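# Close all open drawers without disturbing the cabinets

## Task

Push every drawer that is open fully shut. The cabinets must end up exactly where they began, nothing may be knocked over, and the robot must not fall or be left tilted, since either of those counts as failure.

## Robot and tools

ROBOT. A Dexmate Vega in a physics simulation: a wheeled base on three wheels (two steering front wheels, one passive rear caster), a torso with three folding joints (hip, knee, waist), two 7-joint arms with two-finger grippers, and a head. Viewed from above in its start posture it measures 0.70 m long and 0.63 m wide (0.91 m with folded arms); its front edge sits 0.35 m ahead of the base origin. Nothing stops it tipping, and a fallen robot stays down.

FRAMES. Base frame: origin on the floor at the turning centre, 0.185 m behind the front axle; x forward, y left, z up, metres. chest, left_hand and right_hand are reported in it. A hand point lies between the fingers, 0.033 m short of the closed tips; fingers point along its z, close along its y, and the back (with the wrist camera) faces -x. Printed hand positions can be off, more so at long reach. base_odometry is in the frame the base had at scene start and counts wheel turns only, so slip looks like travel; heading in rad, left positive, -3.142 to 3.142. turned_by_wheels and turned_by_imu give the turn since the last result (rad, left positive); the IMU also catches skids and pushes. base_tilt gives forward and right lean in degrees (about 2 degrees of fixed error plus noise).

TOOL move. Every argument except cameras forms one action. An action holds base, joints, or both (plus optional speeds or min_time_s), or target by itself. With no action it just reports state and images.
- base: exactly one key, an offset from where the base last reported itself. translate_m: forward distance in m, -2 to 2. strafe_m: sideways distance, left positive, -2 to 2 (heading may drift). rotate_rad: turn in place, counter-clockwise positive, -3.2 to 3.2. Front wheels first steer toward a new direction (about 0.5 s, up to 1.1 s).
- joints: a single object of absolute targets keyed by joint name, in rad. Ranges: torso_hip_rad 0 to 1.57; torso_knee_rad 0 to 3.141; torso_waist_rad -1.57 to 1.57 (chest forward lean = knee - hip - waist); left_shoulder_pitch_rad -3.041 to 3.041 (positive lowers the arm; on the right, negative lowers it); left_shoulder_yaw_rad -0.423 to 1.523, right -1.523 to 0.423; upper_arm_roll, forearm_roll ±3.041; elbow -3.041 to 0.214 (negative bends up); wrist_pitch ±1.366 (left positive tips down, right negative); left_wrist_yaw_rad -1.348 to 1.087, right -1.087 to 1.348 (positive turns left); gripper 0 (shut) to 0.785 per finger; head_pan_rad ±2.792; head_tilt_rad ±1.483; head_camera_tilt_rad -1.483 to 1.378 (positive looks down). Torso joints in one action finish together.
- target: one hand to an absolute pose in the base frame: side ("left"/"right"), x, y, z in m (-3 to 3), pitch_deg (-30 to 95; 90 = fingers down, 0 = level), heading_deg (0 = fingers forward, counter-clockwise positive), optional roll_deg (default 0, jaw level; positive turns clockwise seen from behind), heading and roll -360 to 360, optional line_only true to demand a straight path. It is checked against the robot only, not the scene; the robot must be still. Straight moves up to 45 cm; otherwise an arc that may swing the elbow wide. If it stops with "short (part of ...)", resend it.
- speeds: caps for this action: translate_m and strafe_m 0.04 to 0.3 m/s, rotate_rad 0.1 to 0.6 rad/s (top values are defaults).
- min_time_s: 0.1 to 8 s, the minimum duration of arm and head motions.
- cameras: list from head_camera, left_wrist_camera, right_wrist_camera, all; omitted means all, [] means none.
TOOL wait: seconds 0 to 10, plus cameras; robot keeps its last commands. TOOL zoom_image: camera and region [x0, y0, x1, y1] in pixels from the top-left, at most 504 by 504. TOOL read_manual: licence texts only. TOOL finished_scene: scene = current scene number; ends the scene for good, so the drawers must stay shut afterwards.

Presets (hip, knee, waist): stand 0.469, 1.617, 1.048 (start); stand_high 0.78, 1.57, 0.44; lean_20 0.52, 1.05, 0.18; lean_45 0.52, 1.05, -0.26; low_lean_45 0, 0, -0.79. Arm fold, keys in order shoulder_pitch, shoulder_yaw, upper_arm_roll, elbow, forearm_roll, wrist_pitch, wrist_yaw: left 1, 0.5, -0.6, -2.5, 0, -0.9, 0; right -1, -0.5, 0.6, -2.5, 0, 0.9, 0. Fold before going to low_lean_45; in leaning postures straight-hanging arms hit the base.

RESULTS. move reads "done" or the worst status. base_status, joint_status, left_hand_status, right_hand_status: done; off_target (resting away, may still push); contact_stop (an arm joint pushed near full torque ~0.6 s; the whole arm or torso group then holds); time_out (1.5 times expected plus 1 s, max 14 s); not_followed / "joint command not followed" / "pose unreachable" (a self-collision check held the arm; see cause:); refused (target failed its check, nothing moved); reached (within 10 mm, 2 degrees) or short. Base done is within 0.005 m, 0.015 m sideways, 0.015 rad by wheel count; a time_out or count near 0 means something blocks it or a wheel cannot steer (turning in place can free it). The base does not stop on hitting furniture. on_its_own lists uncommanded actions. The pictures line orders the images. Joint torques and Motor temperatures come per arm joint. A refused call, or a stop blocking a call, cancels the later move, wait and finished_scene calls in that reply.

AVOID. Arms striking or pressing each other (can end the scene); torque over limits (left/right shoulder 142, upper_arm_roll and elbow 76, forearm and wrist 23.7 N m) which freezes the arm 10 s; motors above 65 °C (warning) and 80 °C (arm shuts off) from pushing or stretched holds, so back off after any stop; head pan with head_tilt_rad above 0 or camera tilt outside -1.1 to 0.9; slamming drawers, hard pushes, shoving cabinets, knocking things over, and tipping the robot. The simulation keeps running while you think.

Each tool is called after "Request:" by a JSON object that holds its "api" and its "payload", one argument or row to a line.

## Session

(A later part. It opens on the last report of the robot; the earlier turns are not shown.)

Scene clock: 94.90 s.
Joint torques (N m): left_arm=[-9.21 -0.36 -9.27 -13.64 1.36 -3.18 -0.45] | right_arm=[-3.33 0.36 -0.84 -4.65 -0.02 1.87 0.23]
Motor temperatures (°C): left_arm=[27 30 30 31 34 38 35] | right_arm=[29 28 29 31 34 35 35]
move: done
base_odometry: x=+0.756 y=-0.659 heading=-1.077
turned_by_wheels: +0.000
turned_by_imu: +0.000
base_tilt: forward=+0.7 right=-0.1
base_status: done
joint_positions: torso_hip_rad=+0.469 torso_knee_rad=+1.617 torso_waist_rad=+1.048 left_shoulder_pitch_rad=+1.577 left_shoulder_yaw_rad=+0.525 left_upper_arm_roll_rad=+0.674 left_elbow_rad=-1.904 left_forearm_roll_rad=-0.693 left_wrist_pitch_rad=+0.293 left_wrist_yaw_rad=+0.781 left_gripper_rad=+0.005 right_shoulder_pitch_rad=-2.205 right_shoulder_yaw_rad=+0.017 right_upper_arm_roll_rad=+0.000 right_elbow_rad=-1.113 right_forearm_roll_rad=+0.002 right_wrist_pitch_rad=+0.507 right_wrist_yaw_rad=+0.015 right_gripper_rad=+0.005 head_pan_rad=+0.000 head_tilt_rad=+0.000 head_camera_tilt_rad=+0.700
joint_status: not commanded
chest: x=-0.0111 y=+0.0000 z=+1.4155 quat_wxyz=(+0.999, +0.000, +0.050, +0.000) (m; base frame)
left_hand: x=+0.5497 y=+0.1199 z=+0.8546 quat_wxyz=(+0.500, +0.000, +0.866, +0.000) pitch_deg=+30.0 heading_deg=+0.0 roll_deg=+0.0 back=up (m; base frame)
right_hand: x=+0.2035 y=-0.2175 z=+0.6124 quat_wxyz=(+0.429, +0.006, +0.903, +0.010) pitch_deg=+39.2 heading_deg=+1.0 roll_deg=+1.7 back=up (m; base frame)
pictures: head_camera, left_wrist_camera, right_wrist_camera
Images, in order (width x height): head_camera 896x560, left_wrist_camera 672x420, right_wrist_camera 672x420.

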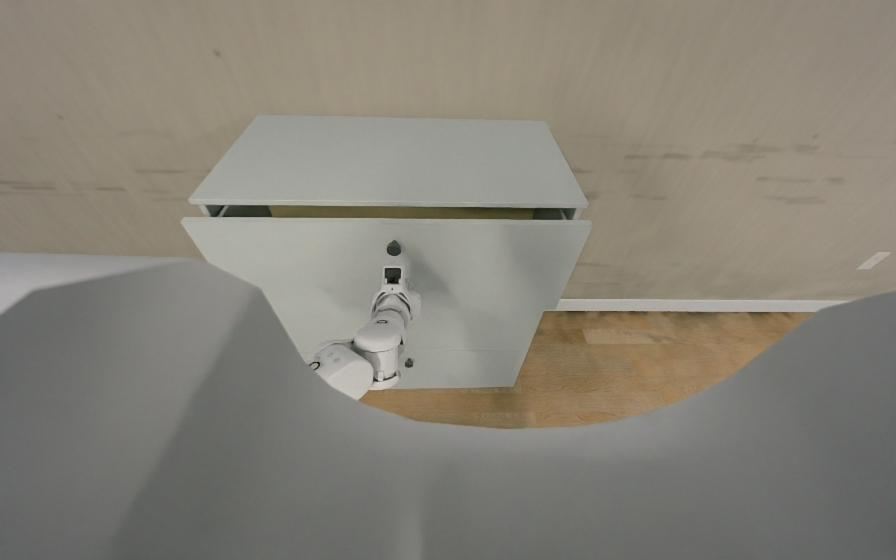

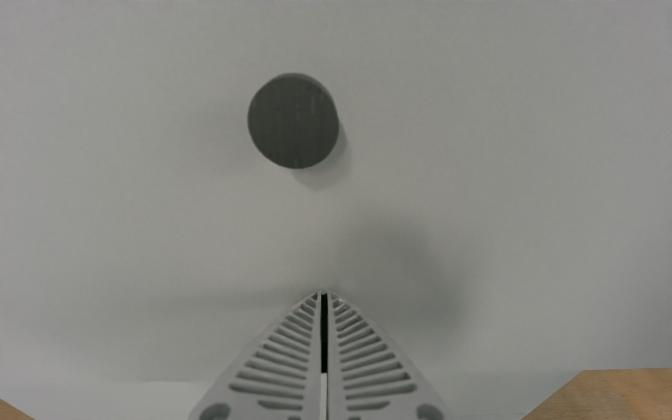

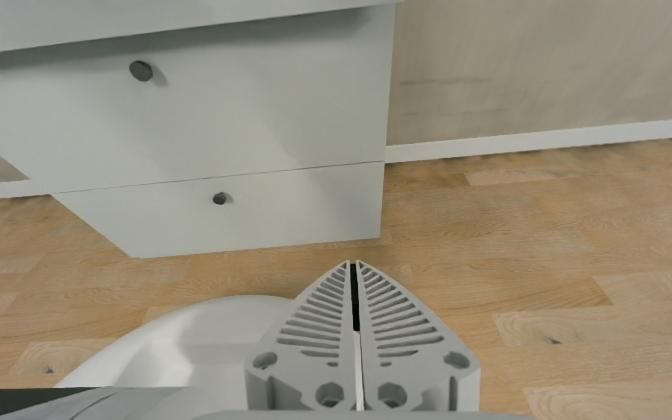

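Request:
{"api": "move", "payload": {
  "base": {"translate_m":0.035},
  "speeds": {"translate_m":0.04}
}}

Request:
{"api": "zoom_image", "payload": {
  "camera": "head_camera",
  "region": [160, 180, 640, 420]
}}

Scene clock: 104.63 s.
Joint torques (N m): left_arm=[-10.08 1.79 -8.42 -13.09 0.89 -1.71 -0.23] | right_arm=[-3.72 0.59 -0.79 -4.2 0 1.89 0.13]
Motor temperatures (°C): left_arm=[27 30 30 31 34 38 35] | right_arm=[29 28 29 31 34 35 35]
move: done
base_odometry: x=+0.773 y=-0.690 heading=-1.077
turned_by_wheels: +0.000
turned_by_imu: +0.000
base_tilt: forward=+0.7 right=-0.1
base_status: done
joint_positions: torso_hip_rad=+0.469 torso_knee_rad=+1.617 torso_waist_rad=+1.048 left_shoulder_pitch_rad=+1.577 left_shoulder_yaw_rad=+0.525 left_upper_arm_roll_rad=+0.674 left_elbow_rad=-1.904 left_forearm_roll_rad=-0.693 left_wrist_pitch_rad=+0.293 left_wrist_yaw_rad=+0.781 left_gripper_rad=+0.005 right_shoulder_pitch_rad=-2.205 right_shoulder_yaw_rad=+0.017 right_upper_arm_roll_rad=+0.000 right_elbow_rad=-1.113 right_forearm_roll_rad=+0.002 right_wrist_pitch_rad=+0.507 right_wrist_yaw_rad=+0.015 right_gripper_rad=+0.005 head_pan_rad=+0.000 head_tilt_rad=+0.000 head_camera_tilt_rad=+0.700
joint_status: not commanded
chest: x=-0.0111 y=+0.0000 z=+1.4155 quat_wxyz=(+0.999, +0.000, +0.050, +0.000) (m; base frame)
left_hand: x=+0.5497 y=+0.1199 z=+0.8547 quat_wxyz=(+0.500, +0.000, +0.866, +0.000) pitch_deg=+30.0 heading_deg=+0.0 roll_deg=+0.0 back=up (m; base frame)
right_hand: x=+0.2035 y=-0.2175 z=+0.6125 quat_wxyz=(+0.429, +0.006, +0.903, +0.010) pitch_deg=+39.2 heading_deg=+1.0 roll_deg=+1.7 back=up (m; base frame)
pictures: head_camera, left_wrist_camera, right_wrist_camera
Images, in order (width x height): head_camera 896x560, left_wrist_camera 672x420, right_wrist_camera 672x420.

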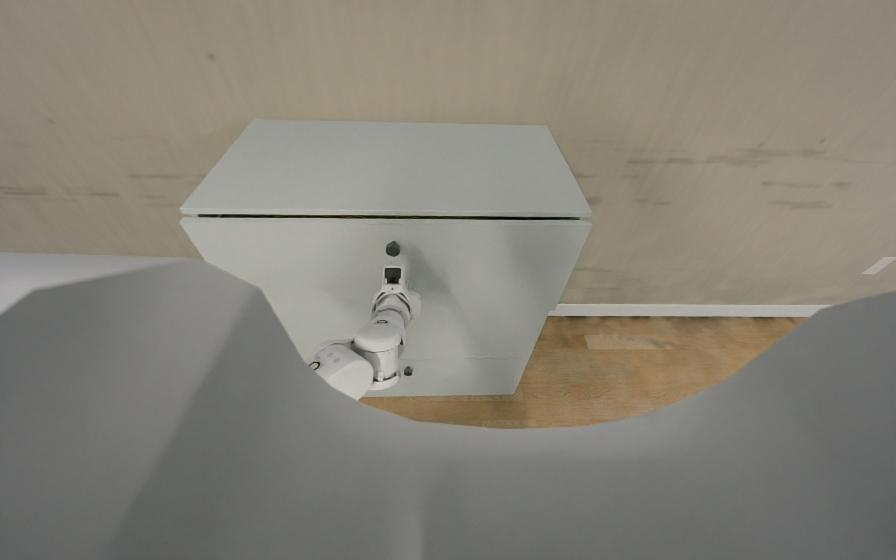

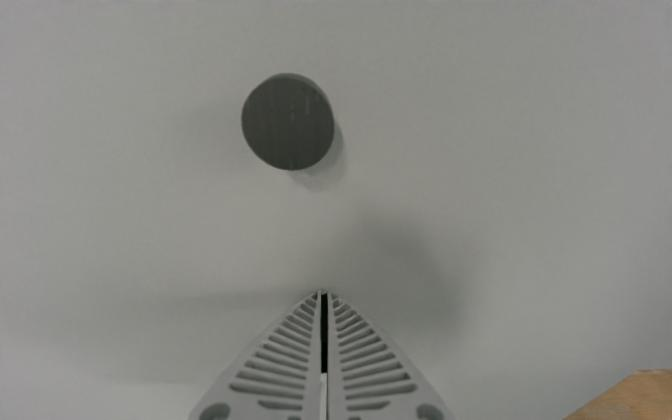

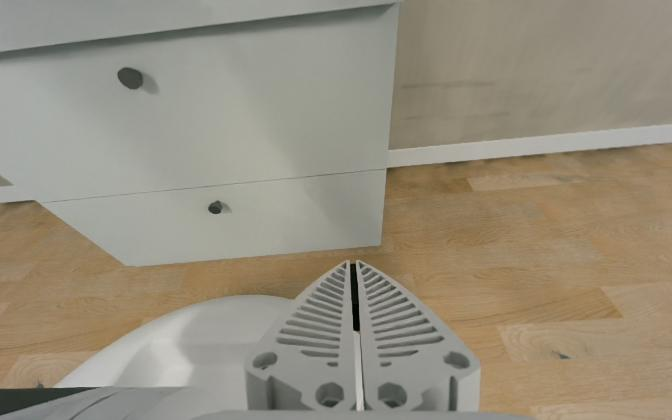

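Scaled by 1.050 from the camera's 896x560 image, which has a finer 960x600 frame.

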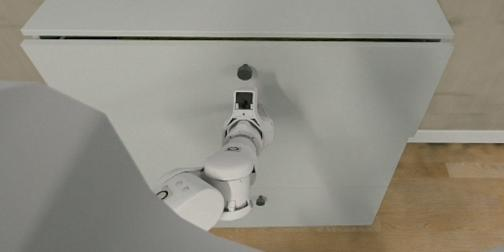

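Request:
{"api": "move", "payload": {
  "base": {"translate_m":0.015},
  "speeds": {"translate_m":0.04}
}}

Request:
{"api": "zoom_image", "payload": {
  "camera": "head_camera",
  "region": [160, 180, 400, 300]
}}

Request:
{"api": "zoom_image", "payload": {
  "camera": "right_wrist_camera",
  "region": [340, 0, 460, 80]
}}

Scene clock: 109.57 s.
Joint torques (N m): left_arm=[-8.86 1.82 -7.68 -12.35 1.82 -2.48 0.04] | right_arm=[-2.49 -0.05 -0.73 -3.91 -0.04 1.77 0.14]
Motor temperatures (°C): left_arm=[27 30 30 31 34 38 35] | right_arm=[29 28 29 31 34 35 35]
move: done
base_odometry: x=+0.780 y=-0.703 heading=-1.078
turned_by_wheels: +0.000
turned_by_imu: +0.000
base_tilt: forward=+0.7 right=+0.0
base_status: done
joint_positions: torso_hip_rad=+0.469 torso_knee_rad=+1.617 torso_waist_rad=+1.048 left_shoulder_pitch_rad=+1.577 left_shoulder_yaw_rad=+0.525 left_upper_arm_roll_rad=+0.674 left_elbow_rad=-1.904 left_forearm_roll_rad=-0.693 left_wrist_pitch_rad=+0.293 left_wrist_yaw_rad=+0.781 left_gripper_rad=+0.005 right_shoulder_pitch_rad=-2.205 right_shoulder_yaw_rad=+0.017 right_upper_arm_roll_rad=+0.000 right_elbow_rad=-1.113 right_forearm_roll_rad=+0.002 right_wrist_pitch_rad=+0.507 right_wrist_yaw_rad=+0.015 right_gripper_rad=+0.005 head_pan_rad=+0.000 head_tilt_rad=+0.000 head_camera_tilt_rad=+0.700
joint_status: not commanded
chest: x=-0.0112 y=+0.0000 z=+1.4155 quat_wxyz=(+0.999, +0.000, +0.050, +0.000) (m; base frame)
left_hand: x=+0.5497 y=+0.1199 z=+0.8547 quat_wxyz=(+0.500, +0.000, +0.866, +0.000) pitch_deg=+30.0 heading_deg=+0.0 roll_deg=+0.0 back=up (m; base frame)
right_hand: x=+0.2035 y=-0.2175 z=+0.6125 quat_wxyz=(+0.429, +0.006, +0.903, +0.010) pitch_deg=+39.2 heading_deg=+1.0 roll_deg=+1.7 back=up (m; base frame)
pictures: head_camera, left_wrist_camera, right_wrist_camera
Images, in order (width x height): head_camera 896x560, left_wrist_camera 672x420, right_wrist_camera 672x420.

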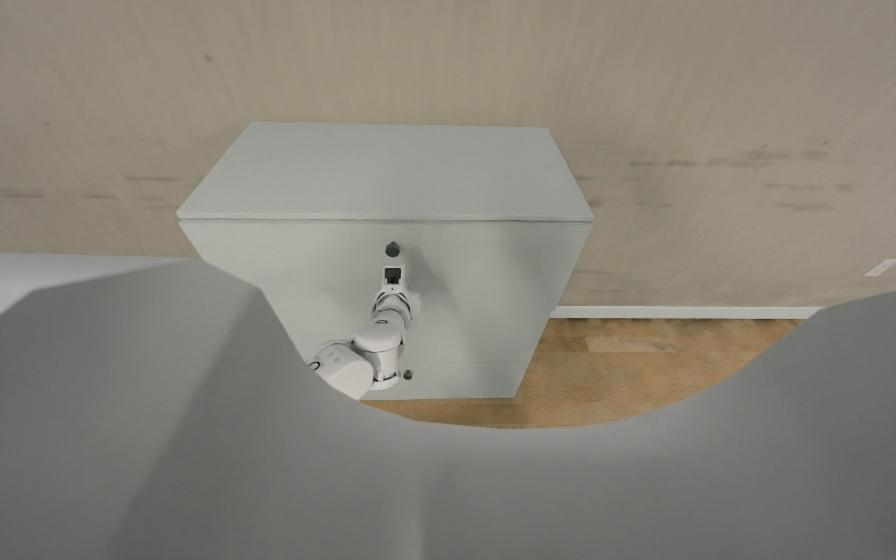

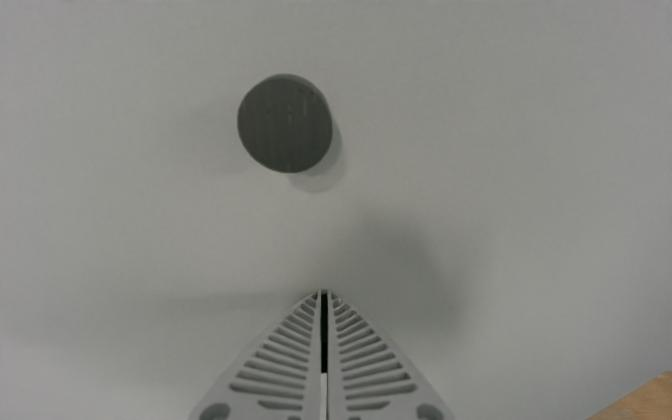

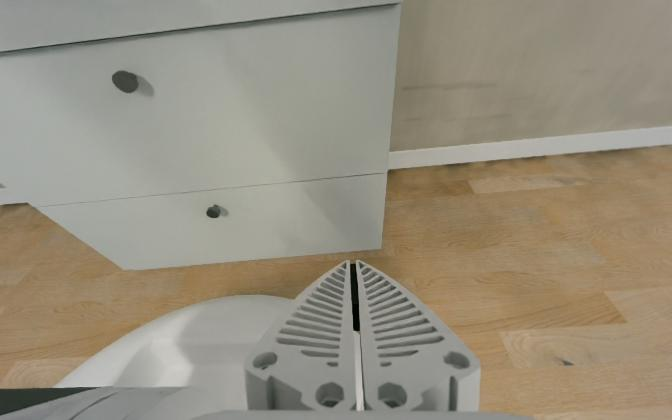

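Scaled by 2.100 from the camera's 896x560 image, which has a finer 960x600 frame.

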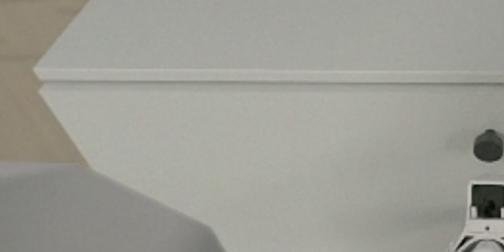

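Scaled by 4.200 from the camera's 672x420 image, which has a finer 960x600 frame.

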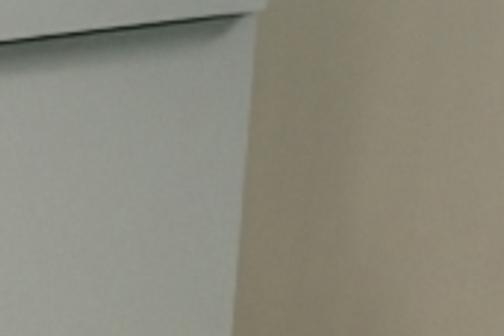

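Request:
{"api": "move", "payload": {
  "base": {"translate_m":0.01},
  "speeds": {"translate_m":0.04}
}}

Request:
{"api": "zoom_image", "payload": {
  "camera": "head_camera",
  "region": [160, 180, 400, 300]
}}

Request:
{"api": "zoom_image", "payload": {
  "camera": "right_wrist_camera",
  "region": [340, 0, 460, 80]
}}

Scene clock: 116.87 s.
Joint torques (N m): left_arm=[-9.46 1.4 -7.43 -10.59 1.46 -2.59 -0.19] | right_arm=[-4.2 0.43 -0.72 -4.6 -0.05 2.09 0.13]
Motor temperatures (°C): left_arm=[28 30 30 31 34 38 35] | right_arm=[29 28 29 31 34 35 35]
move: done
base_odometry: x=+0.785 y=-0.712 heading=-1.078
turned_by_wheels: +0.000
turned_by_imu: +0.000
base_tilt: forward=+0.7 right=-0.1
base_status: done
joint_positions: torso_hip_rad=+0.469 torso_knee_rad=+1.617 torso_waist_rad=+1.048 left_shoulder_pitch_rad=+1.577 left_shoulder_yaw_rad=+0.525 left_upper_arm_roll_rad=+0.674 left_elbow_rad=-1.904 left_forearm_roll_rad=-0.693 left_wrist_pitch_rad=+0.293 left_wrist_yaw_rad=+0.781 left_gripper_rad=+0.005 right_shoulder_pitch_rad=-2.205 right_shoulder_yaw_rad=+0.017 right_upper_arm_roll_rad=+0.000 right_elbow_rad=-1.113 right_forearm_roll_rad=+0.002 right_wrist_pitch_rad=+0.507 right_wrist_yaw_rad=+0.015 right_gripper_rad=+0.005 head_pan_rad=+0.000 head_tilt_rad=+0.000 head_camera_tilt_rad=+0.700
joint_status: not commanded
chest: x=-0.0111 y=+0.0000 z=+1.4155 quat_wxyz=(+0.999, +0.000, +0.050, +0.000) (m; base frame)
left_hand: x=+0.5497 y=+0.1199 z=+0.8547 quat_wxyz=(+0.500, +0.000, +0.866, +0.000) pitch_deg=+30.0 heading_deg=+0.0 roll_deg=+0.0 back=up (m; base frame)
right_hand: x=+0.2035 y=-0.2175 z=+0.6124 quat_wxyz=(+0.429, +0.006, +0.903, +0.010) pitch_deg=+39.2 heading_deg=+1.0 roll_deg=+1.7 back=up (m; base frame)
pictures: head_camera, left_wrist_camera, right_wrist_camera
Images, in order (width x height): head_camera 896x560, left_wrist_camera 672x420, right_wrist_camera 672x420.

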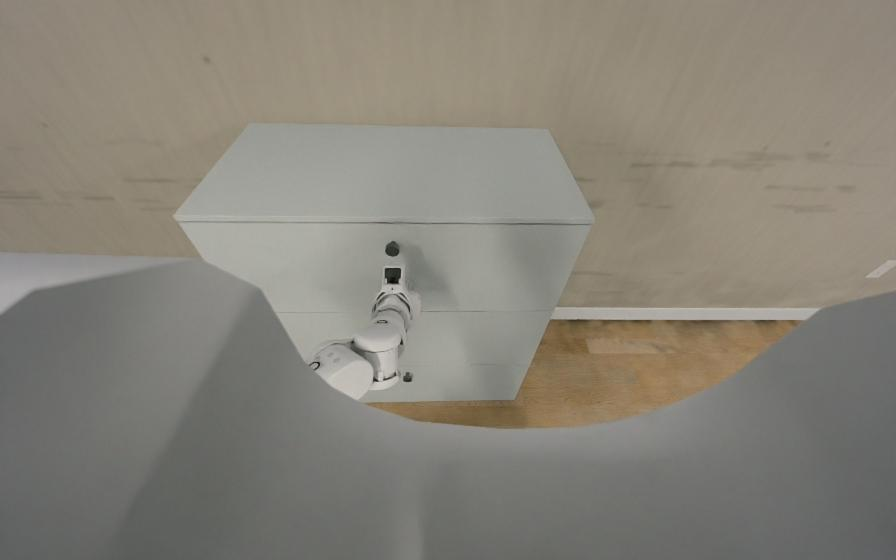

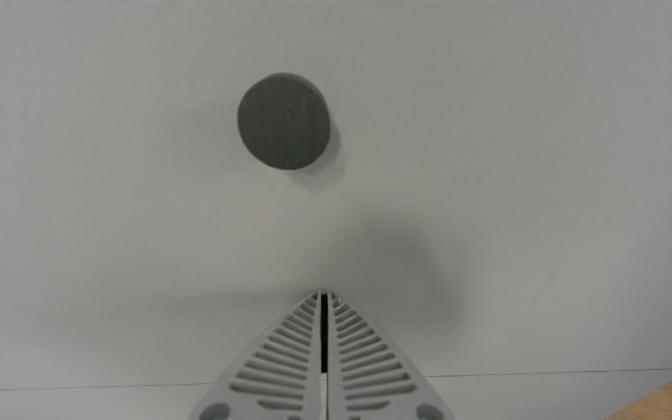

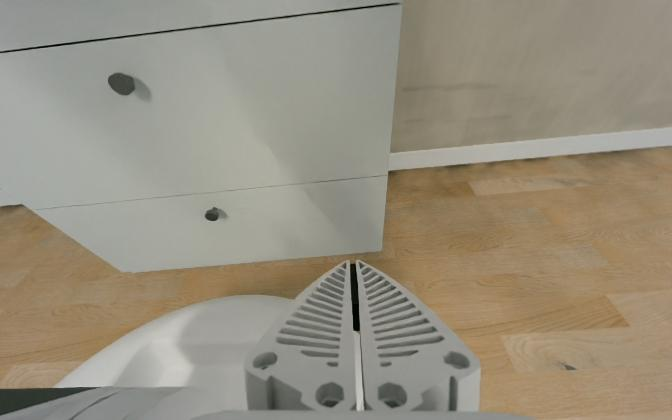

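Scaled by 2.100 from the camera's 896x560 image, which has a finer 960x600 frame.

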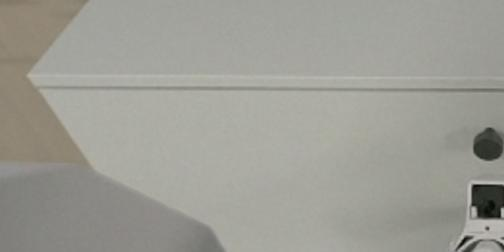

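Scaled by 4.200 from the camera's 672x420 image, which has a finer 960x600 frame.

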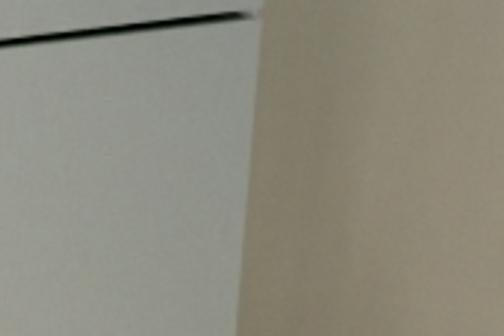

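Request:
{"api": "move", "payload": {
  "base": {"translate_m":0.007},
  "speeds": {"translate_m":0.04}
}}

Request:
{"api": "zoom_image", "payload": {
  "camera": "right_wrist_camera",
  "region": [340, 0, 460, 80]
}}

Request:
{"api": "zoom_image", "payload": {
  "camera": "head_camera",
  "region": [480, 180, 640, 320]
}}

Scene clock: 123.10 s.
Joint torques (N m): left_arm=[-14.08 -0.95 -15.82 -8.53 1.64 -3.49 -0.26] | right_arm=[-2.7 0.4 -0.67 -4.98 -0.05 1.46 0.22]
Motor temperatures (°C): left_arm=[28 30 30 31 34 38 35] | right_arm=[29 28 29 31 34 35 35]
move: done
base_odometry: x=+0.788 y=-0.718 heading=-1.078
turned_by_wheels: +0.000
turned_by_imu: +0.001
base_tilt: forward=+0.6 right=-0.1
base_status: done
joint_positions: torso_hip_rad=+0.469 torso_knee_rad=+1.617 torso_waist_rad=+1.048 left_shoulder_pitch_rad=+1.577 left_shoulder_yaw_rad=+0.525 left_upper_arm_roll_rad=+0.674 left_elbow_rad=-1.904 left_forearm_roll_rad=-0.693 left_wrist_pitch_rad=+0.293 left_wrist_yaw_rad=+0.781 left_gripper_rad=+0.005 right_shoulder_pitch_rad=-2.205 right_shoulder_yaw_rad=+0.017 right_upper_arm_roll_rad=+0.000 right_elbow_rad=-1.113 right_forearm_roll_rad=+0.002 right_wrist_pitch_rad=+0.507 right_wrist_yaw_rad=+0.015 right_gripper_rad=+0.005 head_pan_rad=+0.000 head_tilt_rad=+0.000 head_camera_tilt_rad=+0.700
joint_status: not commanded
chest: x=-0.0115 y=+0.0000 z=+1.4155 quat_wxyz=(+0.999, +0.000, +0.050, +0.000) (m; base frame)
left_hand: x=+0.5491 y=+0.1197 z=+0.8546 quat_wxyz=(+0.500, +0.000, +0.866, +0.000) pitch_deg=+30.1 heading_deg=+0.0 roll_deg=+0.0 back=up (m; base frame)
right_hand: x=+0.2034 y=-0.2175 z=+0.6126 quat_wxyz=(+0.429, +0.006, +0.903, +0.010) pitch_deg=+39.2 heading_deg=+1.0 roll_deg=+1.7 back=up (m; base frame)
pictures: head_camera, left_wrist_camera, right_wrist_camera
Images, in order (width x height): head_camera 896x560, left_wrist_camera 672x420, right_wrist_camera 672x420.

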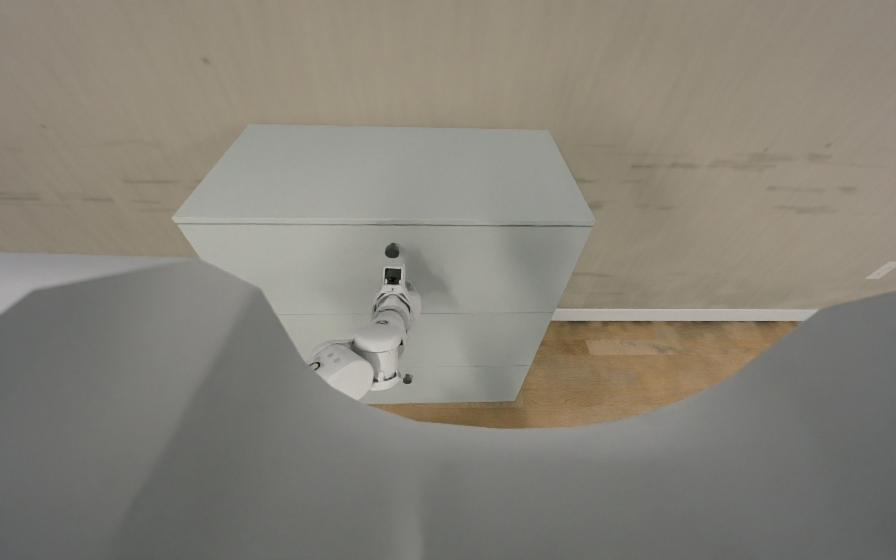

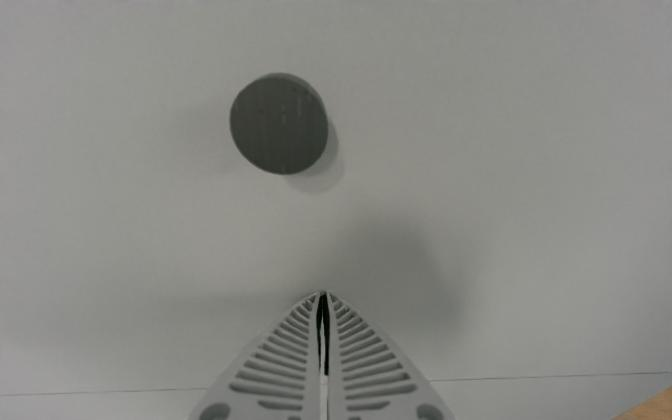

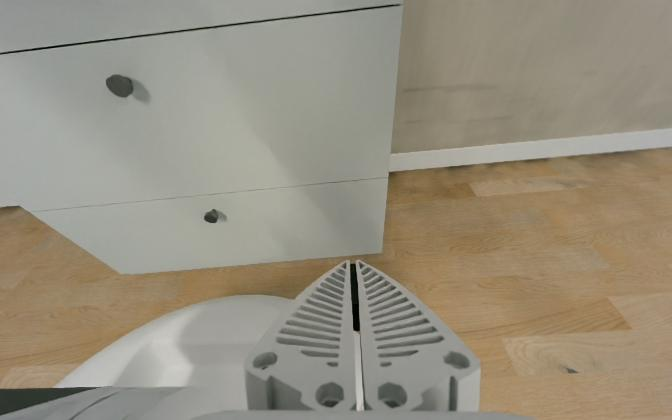

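Scaled by 4.200 from the camera's 672x420 image, which has a finer 960x600 frame.

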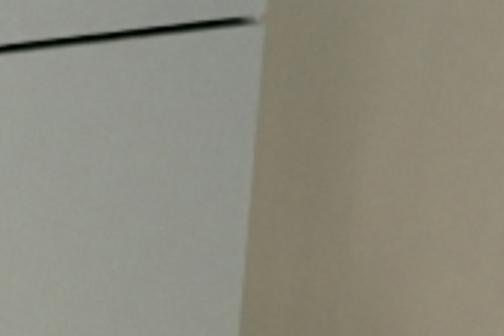

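Scaled by 3.150 from the camera's 896x560 image, which has a finer 960x600 frame.

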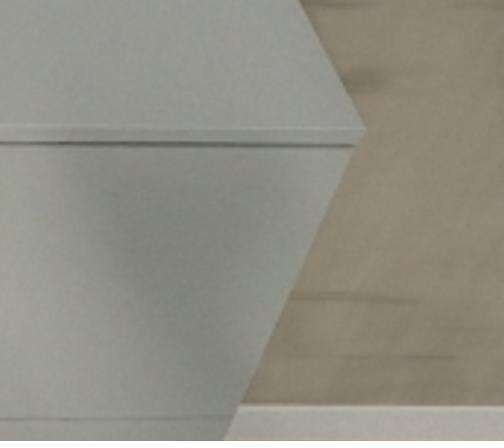

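Request:
{"api": "move", "payload": {
  "base": {"translate_m":-0.5},
  "cameras": ["head_camera"]
}}

Request:
{"api": "move", "payload": {
  "base": {"rotate_rad":-1.571},
  "joints": {"head_camera_tilt_rad":0.45}
}}

Scene clock: 138.13 s.
Joint torques (N m): left_arm=[-8.99 2.54 -8.26 -12.99 0.62 -2.77 -0.37] | right_arm=[-2.45 0.67 -0.86 -3.71 -0.06 1.99 0.29]
Motor temperatures (°C): left_arm=[28 30 31 31 34 38 35] | right_arm=[29 28 29 31 34 35 35]
move: done
base_odometry: x=+0.551 y=-0.278 heading=-1.079
turned_by_wheels: -0.001
turned_by_imu: +0.000
base_tilt: forward=+0.6 right=-0.1
base_status: done
joint_positions: torso_hip_rad=+0.469 torso_knee_rad=+1.617 torso_waist_rad=+1.048 left_shoulder_pitch_rad=+1.577 left_shoulder_yaw_rad=+0.525 left_upper_arm_roll_rad=+0.674 left_elbow_rad=-1.904 left_forearm_roll_rad=-0.693 left_wrist_pitch_rad=+0.293 left_wrist_yaw_rad=+0.781 left_gripper_rad=+0.005 right_shoulder_pitch_rad=-2.205 right_shoulder_yaw_rad=+0.017 right_upper_arm_roll_rad=+0.000 right_elbow_rad=-1.113 right_forearm_roll_rad=+0.002 right_wrist_pitch_rad=+0.507 right_wrist_yaw_rad=+0.015 right_gripper_rad=+0.005 head_pan_rad=+0.000 head_tilt_rad=+0.000 head_camera_tilt_rad=+0.700
joint_status: not commanded
chest: x=-0.0112 y=+0.0000 z=+1.4155 quat_wxyz=(+0.999, +0.000, +0.050, +0.000) (m; base frame)
left_hand: x=+0.5497 y=+0.1199 z=+0.8547 quat_wxyz=(+0.500, +0.000, +0.866, +0.000) pitch_deg=+30.0 heading_deg=+0.0 roll_deg=+0.0 back=up (m; base frame)
right_hand: x=+0.2035 y=-0.2175 z=+0.6125 quat_wxyz=(+0.429, +0.006, +0.903, +0.010) pitch_deg=+39.2 heading_deg=+1.0 roll_deg=+1.7 back=up (m; base frame)
pictures: head_camera
Images, in order (width x height): head_camera 896x560.

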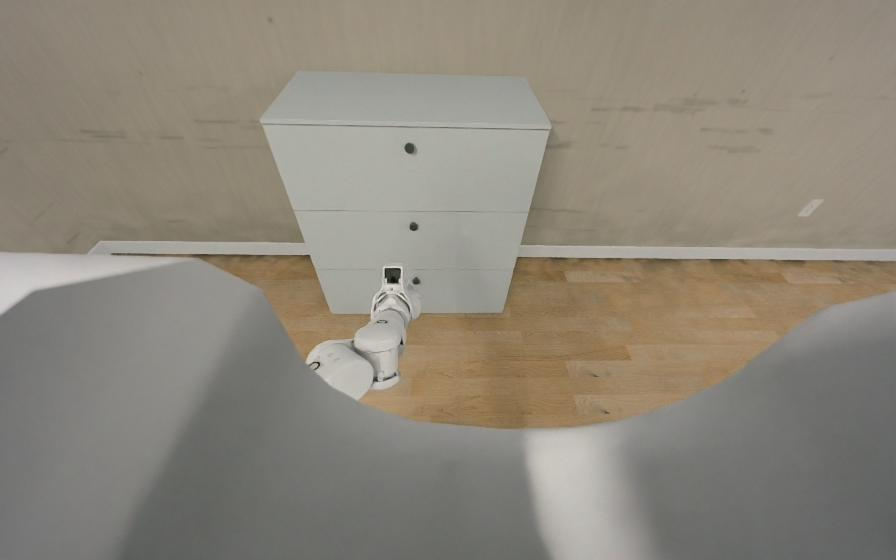

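Scene clock: 142.30 s.
Joint torques (N m): left_arm=[-9.89 -2.07 -9.01 -12.33 0.31 -2.32 -0.34] | right_arm=[-2.06 1.28 -0.8 -4.22 -0.11 1.94 0.2]
Motor temperatures (°C): left_arm=[28 30 31 31 34 38 35] | right_arm=[29 28 29 31 34 35 35]
move: done
base_odometry: x=+0.552 y=-0.279 heading=-2.652
turned_by_wheels: -1.573
turned_by_imu: -1.543
base_tilt: forward=+0.6 right=-0.1
base_status: done
joint_positions: torso_hip_rad=+0.469 torso_knee_rad=+1.617 torso_waist_rad=+1.048 left_shoulder_pitch_rad=+1.577 left_shoulder_yaw_rad=+0.525 left_upper_arm_roll_rad=+0.674 left_elbow_rad=-1.904 left_forearm_roll_rad=-0.693 left_wrist_pitch_rad=+0.293 left_wrist_yaw_rad=+0.781 left_gripper_rad=+0.005 right_shoulder_pitch_rad=-2.205 right_shoulder_yaw_rad=+0.017 right_upper_arm_roll_rad=+0.000 right_elbow_rad=-1.113 right_forearm_roll_rad=+0.002 right_wrist_pitch_rad=+0.507 right_wrist_yaw_rad=+0.015 right_gripper_rad=+0.005 head_pan_rad=+0.000 head_tilt_rad=+0.000 head_camera_tilt_rad=+0.450
joint_status: all done
chest: x=-0.0112 y=+0.0000 z=+1.4155 quat_wxyz=(+0.999, +0.000, +0.050, +0.000) (m; base frame)
left_hand: x=+0.5497 y=+0.1199 z=+0.8547 quat_wxyz=(+0.500, +0.000, +0.866, +0.000) pitch_deg=+30.0 heading_deg=+0.0 roll_deg=+0.0 back=up (m; base frame)
right_hand: x=+0.2035 y=-0.2175 z=+0.6125 quat_wxyz=(+0.429, +0.006, +0.903, +0.010) pitch_deg=+39.2 heading_deg=+1.0 roll_deg=+1.7 back=up (m; base frame)
pictures: head_camera, left_wrist_camera, right_wrist_camera
Images, in order (width x height): head_camera 896x560, left_wrist_camera 672x420, right_wrist_camera 672x420.

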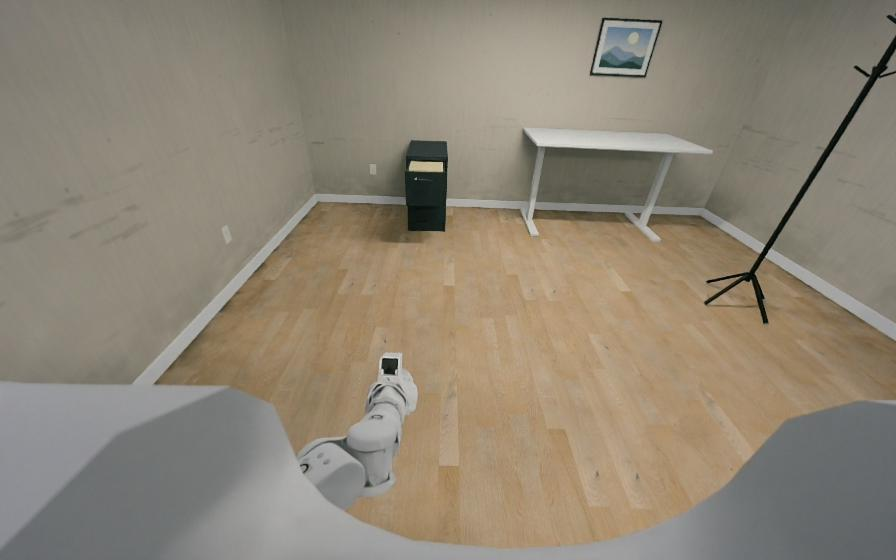

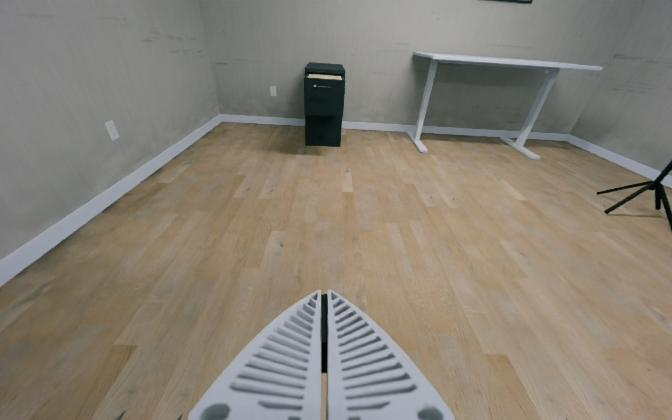

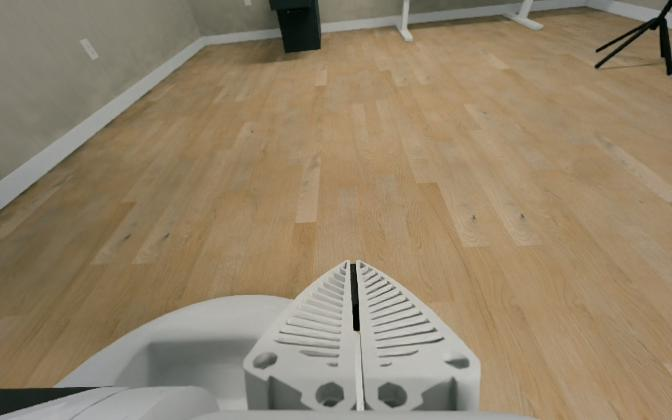

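Request:
{"api": "move", "payload": {
  "base": {"translate_m":1.75}
}}

Scene clock: 154.70 s.
Joint torques (N m): left_arm=[-9.3 -0.23 -8.17 -13.11 0.59 -3.35 -0.23] | right_arm=[-3.56 0.3 -0.8 -4.13 -0.02 1.95 0.11]
Motor temperatures (°C): left_arm=[28 30 31 31 34 38 35] | right_arm=[29 28 29 31 34 35 35]
move: done
base_odometry: x=-0.991 y=-1.106 heading=-2.653
turned_by_wheels: +0.000
turned_by_imu: +0.002
base_tilt: forward=+0.7 right=-0.1
base_status: done
joint_positions: torso_hip_rad=+0.469 torso_knee_rad=+1.617 torso_waist_rad=+1.048 left_shoulder_pitch_rad=+1.577 left_shoulder_yaw_rad=+0.525 left_upper_arm_roll_rad=+0.674 left_elbow_rad=-1.904 left_forearm_roll_rad=-0.692 left_wrist_pitch_rad=+0.293 left_wrist_yaw_rad=+0.781 left_gripper_rad=+0.005 right_shoulder_pitch_rad=-2.205 right_shoulder_yaw_rad=+0.017 right_upper_arm_roll_rad=+0.000 right_elbow_rad=-1.113 right_forearm_roll_rad=+0.002 right_wrist_pitch_rad=+0.507 right_wrist_yaw_rad=+0.015 right_gripper_rad=+0.005 head_pan_rad=+0.000 head_tilt_rad=+0.000 head_camera_tilt_rad=+0.450
joint_status: not commanded
chest: x=-0.0111 y=+0.0000 z=+1.4155 quat_wxyz=(+0.999, +0.000, +0.050, +0.000) (m; base frame)
left_hand: x=+0.5498 y=+0.1199 z=+0.8547 quat_wxyz=(+0.500, +0.000, +0.866, +0.000) pitch_deg=+30.0 heading_deg=+0.0 roll_deg=+0.0 back=up (m; base frame)
right_hand: x=+0.2035 y=-0.2175 z=+0.6124 quat_wxyz=(+0.429, +0.006, +0.903, +0.010) pitch_deg=+39.2 heading_deg=+1.0 roll_deg=+1.7 back=up (m; base frame)
pictures: head_camera, left_wrist_camera, right_wrist_camera
Images, in order (width x height): head_camera 896x560, left_wrist_camera 672x420, right_wrist_camera 672x420.

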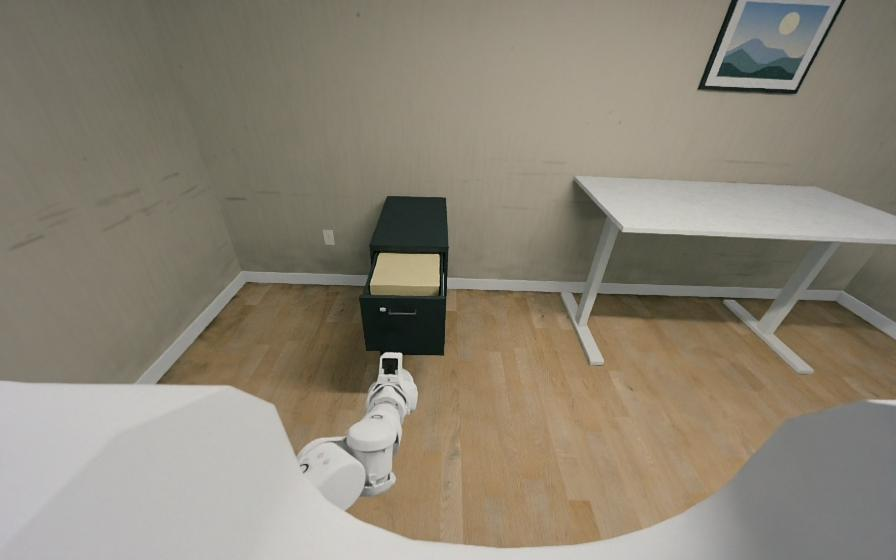

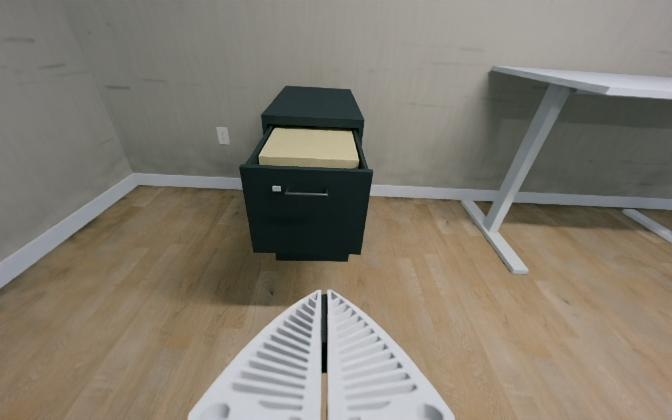

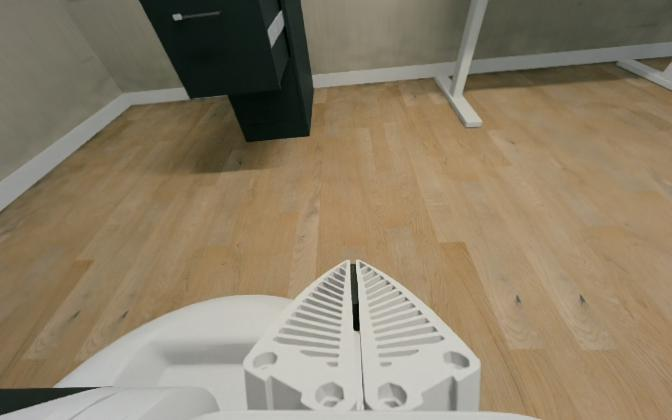

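Request:
{"api": "move", "payload": {
  "base": {"rotate_rad":-0.03},
  "joints": {"torso_hip_rad":0.1,"torso_knee_rad":0.9,"torso_waist_rad":0.7},
  "cameras": []
}}

Request:
{"api": "move", "payload": {
  "base": {"strafe_m":0.11},
  "cameras": []
}}

Request:
{"api": "move", "payload": {
  "target": {"side":"left","x":0.48,"y":0.12,"z":0.51,"pitch_deg":40,"heading_deg":0}
}}

Scene clock: 174.93 s.
Joint torques (N m): left_arm=[-10.36 2.88 -8.27 -13.34 1.52 -2.07 -0.44] | right_arm=[-2.52 0.61 -0.7 -3.99 -0.06 2.41 0.15]
Motor temperatures (°C): left_arm=[28 30 31 31 34 38 35] | right_arm=[29 28 29 31 34 35 35]
move: done
base_odometry: x=-0.991 y=-1.106 heading=-2.683
turned_by_wheels: -0.030
turned_by_imu: -0.029
base_tilt: forward=+0.6 right=-0.1
base_status: done
joint_positions: torso_hip_rad=+0.100 torso_knee_rad=+0.900 torso_waist_rad=+0.700 left_shoulder_pitch_rad=+1.577 left_shoulder_yaw_rad=+0.525 left_upper_arm_roll_rad=+0.674 left_elbow_rad=-1.904 left_forearm_roll_rad=-0.692 left_wrist_pitch_rad=+0.293 left_wrist_yaw_rad=+0.781 left_gripper_rad=+0.005 right_shoulder_pitch_rad=-2.205 right_shoulder_yaw_rad=+0.017 right_upper_arm_roll_rad=+0.000 right_elbow_rad=-1.113 right_forearm_roll_rad=+0.002 right_wrist_pitch_rad=+0.507 right_wrist_yaw_rad=+0.015 right_gripper_rad=+0.005 head_pan_rad=+0.000 head_tilt_rad=+0.000 head_camera_tilt_rad=+0.450
joint_status: all done
chest: x=-0.0772 y=+0.0000 z=+1.2332 quat_wxyz=(+0.999, +0.000, +0.050, +0.000) (m; base frame)
left_hand: x=+0.4838 y=+0.1199 z=+0.6725 quat_wxyz=(+0.500, +0.000, +0.866, +0.000) pitch_deg=+30.0 heading_deg=+0.0 roll_deg=+0.0 back=up (m; base frame)
right_hand: x=+0.1375 y=-0.2175 z=+0.4302 quat_wxyz=(+0.429, +0.006, +0.903, +0.010) pitch_deg=+39.2 heading_deg=+1.0 roll_deg=+1.7 back=up (m; base frame)
pictures: none
No camera images: "cameras" was empty.

Scene clock: 177.47 s.
Joint torques (N m): left_arm=[-8.63 -1.38 -8.76 -13.75 0.69 -2.21 -0.29] | right_arm=[-3 1.14 -0.68 -4.65 -0.06 2.26 0.32]
Motor temperatures (°C): left_arm=[28 30 31 31 34 38 35] | right_arm=[29 28 29 31 34 35 35]
move: done
base_odometry: x=-0.942 y=-1.204 heading=-2.681
turned_by_wheels: +0.002
turned_by_imu: +0.003
base_tilt: forward=+0.7 right=-0.1
base_status: done
joint_positions: torso_hip_rad=+0.100 torso_knee_rad=+0.900 torso_waist_rad=+0.700 left_shoulder_pitch_rad=+1.577 left_shoulder_yaw_rad=+0.525 left_upper_arm_roll_rad=+0.674 left_elbow_rad=-1.904 left_forearm_roll_rad=-0.692 left_wrist_pitch_rad=+0.293 left_wrist_yaw_rad=+0.781 left_gripper_rad=+0.005 right_shoulder_pitch_rad=-2.205 right_shoulder_yaw_rad=+0.017 right_upper_arm_roll_rad=+0.000 right_elbow_rad=-1.113 right_forearm_roll_rad=+0.002 right_wrist_pitch_rad=+0.507 right_wrist_yaw_rad=+0.015 right_gripper_rad=+0.005 head_pan_rad=+0.000 head_tilt_rad=+0.000 head_camera_tilt_rad=+0.450
joint_status: not commanded
chest: x=-0.0771 y=+0.0000 z=+1.2332 quat_wxyz=(+0.999, +0.000, +0.050, +0.000) (m; base frame)
left_hand: x=+0.4838 y=+0.1199 z=+0.6725 quat_wxyz=(+0.500, +0.000, +0.866, +0.000) pitch_deg=+30.0 heading_deg=+0.0 roll_deg=+0.0 back=up (m; base frame)
right_hand: x=+0.1375 y=-0.2175 z=+0.4302 quat_wxyz=(+0.429, +0.006, +0.903, +0.010) pitch_deg=+39.2 heading_deg=+1.0 roll_deg=+1.7 back=up (m; base frame)
pictures: none
No camera images: "cameras" was empty.

Scene clock: 181.30 s.
Joint torques (N m): left_arm=[-13.88 -3.14 -0.27 -9.74 0.44 -2.46 -0.49] | right_arm=[-2.68 0.3 -0.89 -3.62 -0.07 2.37 0.09]
Motor temperatures (°C): left_arm=[28 30 31 31 34 38 35] | right_arm=[29 28 29 31 34 35 35]
move: done
base_odometry: x=-0.942 y=-1.204 heading=-2.681
turned_by_wheels: +0.000
turned_by_imu: +0.001
base_tilt: forward=+0.6 right=-0.1
base_status: not commanded
joint_positions: torso_hip_rad=+0.100 torso_knee_rad=+0.900 torso_waist_rad=+0.700 left_shoulder_pitch_rad=+1.428 left_shoulder_yaw_rad=+0.326 left_upper_arm_roll_rad=+0.744 left_elbow_rad=-1.299 left_forearm_roll_rad=-0.690 left_wrist_pitch_rad=+0.136 left_wrist_yaw_rad=+0.568 left_gripper_rad=+0.005 right_shoulder_pitch_rad=-2.205 right_shoulder_yaw_rad=+0.017 right_upper_arm_roll_rad=+0.000 right_elbow_rad=-1.113 right_forearm_roll_rad=+0.002 right_wrist_pitch_rad=+0.507 right_wrist_yaw_rad=+0.015 right_gripper_rad=+0.005 head_pan_rad=+0.000 head_tilt_rad=+0.000 head_camera_tilt_rad=+0.450
joint_status: not commanded
chest: x=-0.0771 y=+0.0000 z=+1.2332 quat_wxyz=(+0.999, +0.000, +0.050, +0.000) (m; base frame)
left_hand: x=+0.4799 y=+0.1202 z=+0.5110 quat_wxyz=(+0.423, +0.000, +0.906, +0.000) pitch_deg=+40.0 heading_deg=+0.0 roll_deg=+0.0 back=up (m; base frame)
left_hand_status: reached (straight line, planned for 2.2 s): 1 mm and 0.1 deg off.
right_hand: x=+0.1375 y=-0.2175 z=+0.4302 quat_wxyz=(+0.429, +0.006, +0.903, +0.010) pitch_deg=+39.2 heading_deg=+1.0 roll_deg=+1.7 back=up (m; base frame)
pictures: head_camera, left_wrist_camera, right_wrist_camera
Images, in order (width x height): head_camera 896x560, left_wrist_camera 672x420, right_wrist_camera 672x420.

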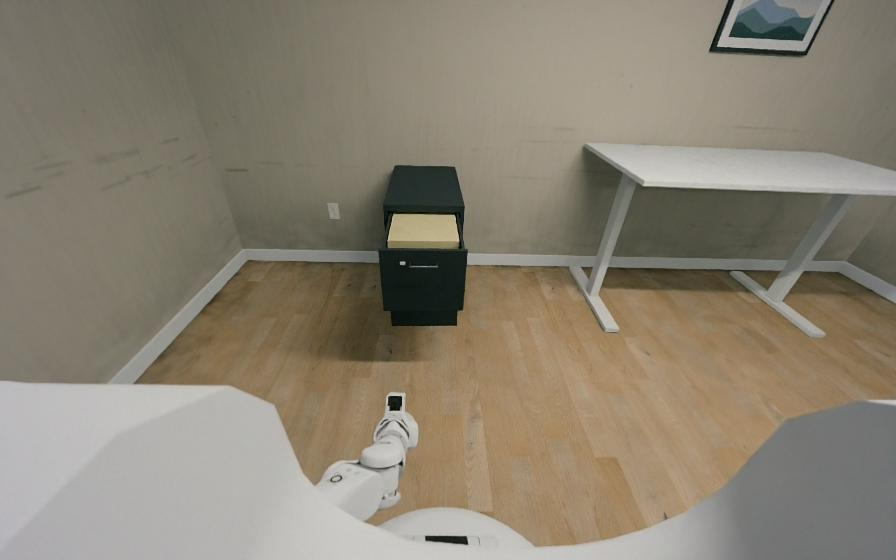

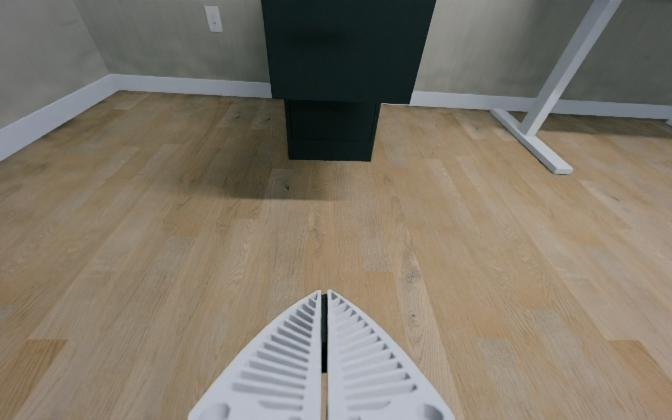

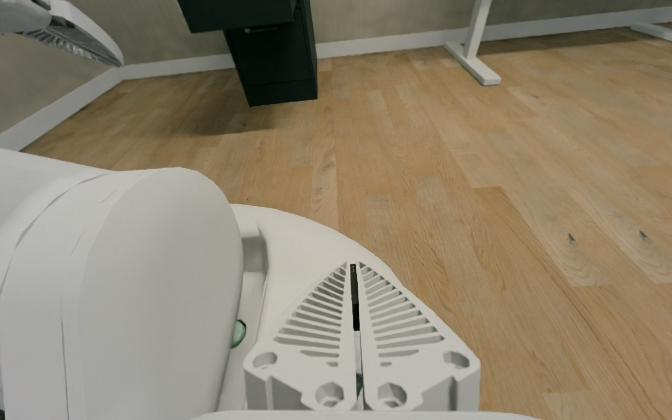

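Request:
{"api": "move", "payload": {
  "base": {"translate_m":0.65},
  "joints": {"head_camera_tilt_rad":0.7}
}}

Scene clock: 190.93 s.
Joint torques (N m): left_arm=[-11.89 -1.19 -6.87 -11.16 0.94 -3.01 -0.33] | right_arm=[-2.86 0.16 -0.75 -4.49 -0.01 2 0.1]
Motor temperatures (°C): left_arm=[28 30 30 31 34 38 35] | right_arm=[29 28 29 31 34 35 35]
move: done
base_odometry: x=-1.523 y=-1.494 heading=-2.682
turned_by_wheels: -0.001
turned_by_imu: +0.000
base_tilt: forward=+0.6 right=+0.0
base_status: done
joint_positions: torso_hip_rad=+0.100 torso_knee_rad=+0.900 torso_waist_rad=+0.700 left_shoulder_pitch_rad=+1.427 left_shoulder_yaw_rad=+0.324 left_upper_arm_roll_rad=+0.745 left_elbow_rad=-1.293 left_forearm_roll_rad=-0.690 left_wrist_pitch_rad=+0.135 left_wrist_yaw_rad=+0.566 left_gripper_rad=+0.005 right_shoulder_pitch_rad=-2.205 right_shoulder_yaw_rad=+0.017 right_upper_arm_roll_rad=+0.000 right_elbow_rad=-1.113 right_forearm_roll_rad=+0.002 right_wrist_pitch_rad=+0.507 right_wrist_yaw_rad=+0.015 right_gripper_rad=+0.005 head_pan_rad=+0.000 head_tilt_rad=+0.000 head_camera_tilt_rad=+0.700
joint_status: all done
chest: x=-0.0771 y=+0.0000 z=+1.2332 quat_wxyz=(+0.999, +0.000, +0.050, +0.000) (m; base frame)
left_hand: x=+0.4796 y=+0.1200 z=+0.5096 quat_wxyz=(+0.422, +0.000, +0.906, +0.000) pitch_deg=+40.0 heading_deg=+0.0 roll_deg=+0.0 back=up (m; base frame)
right_hand: x=+0.1375 y=-0.2175 z=+0.4302 quat_wxyz=(+0.429, +0.006, +0.903, +0.010) pitch_deg=+39.2 heading_deg=+1.0 roll_deg=+1.7 back=up (m; base frame)
pictures: head_camera, left_wrist_camera, right_wrist_camera
Images, in order (width x height): head_camera 896x560, left_wrist_camera 672x420, right_wrist_camera 672x420.

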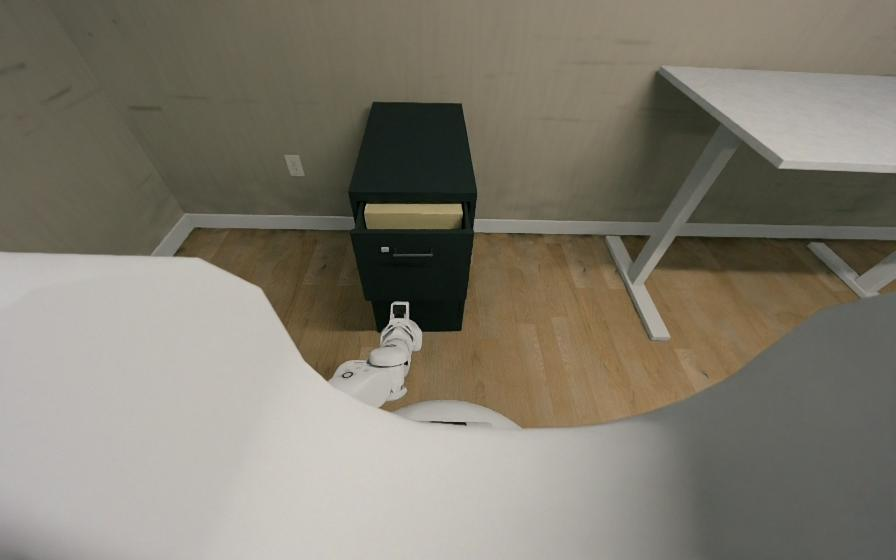

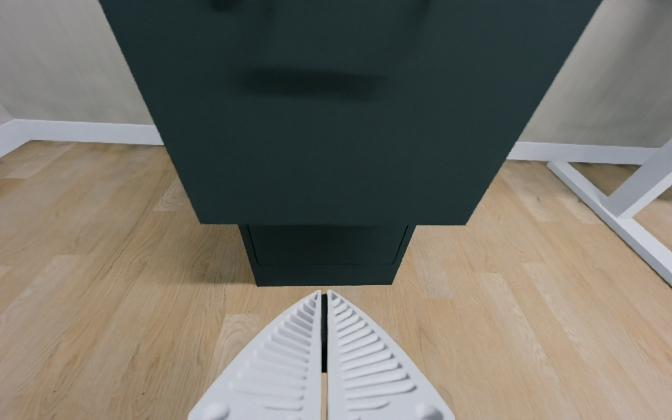

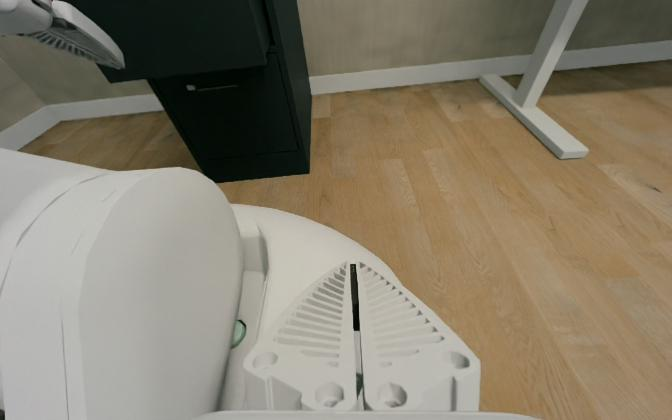

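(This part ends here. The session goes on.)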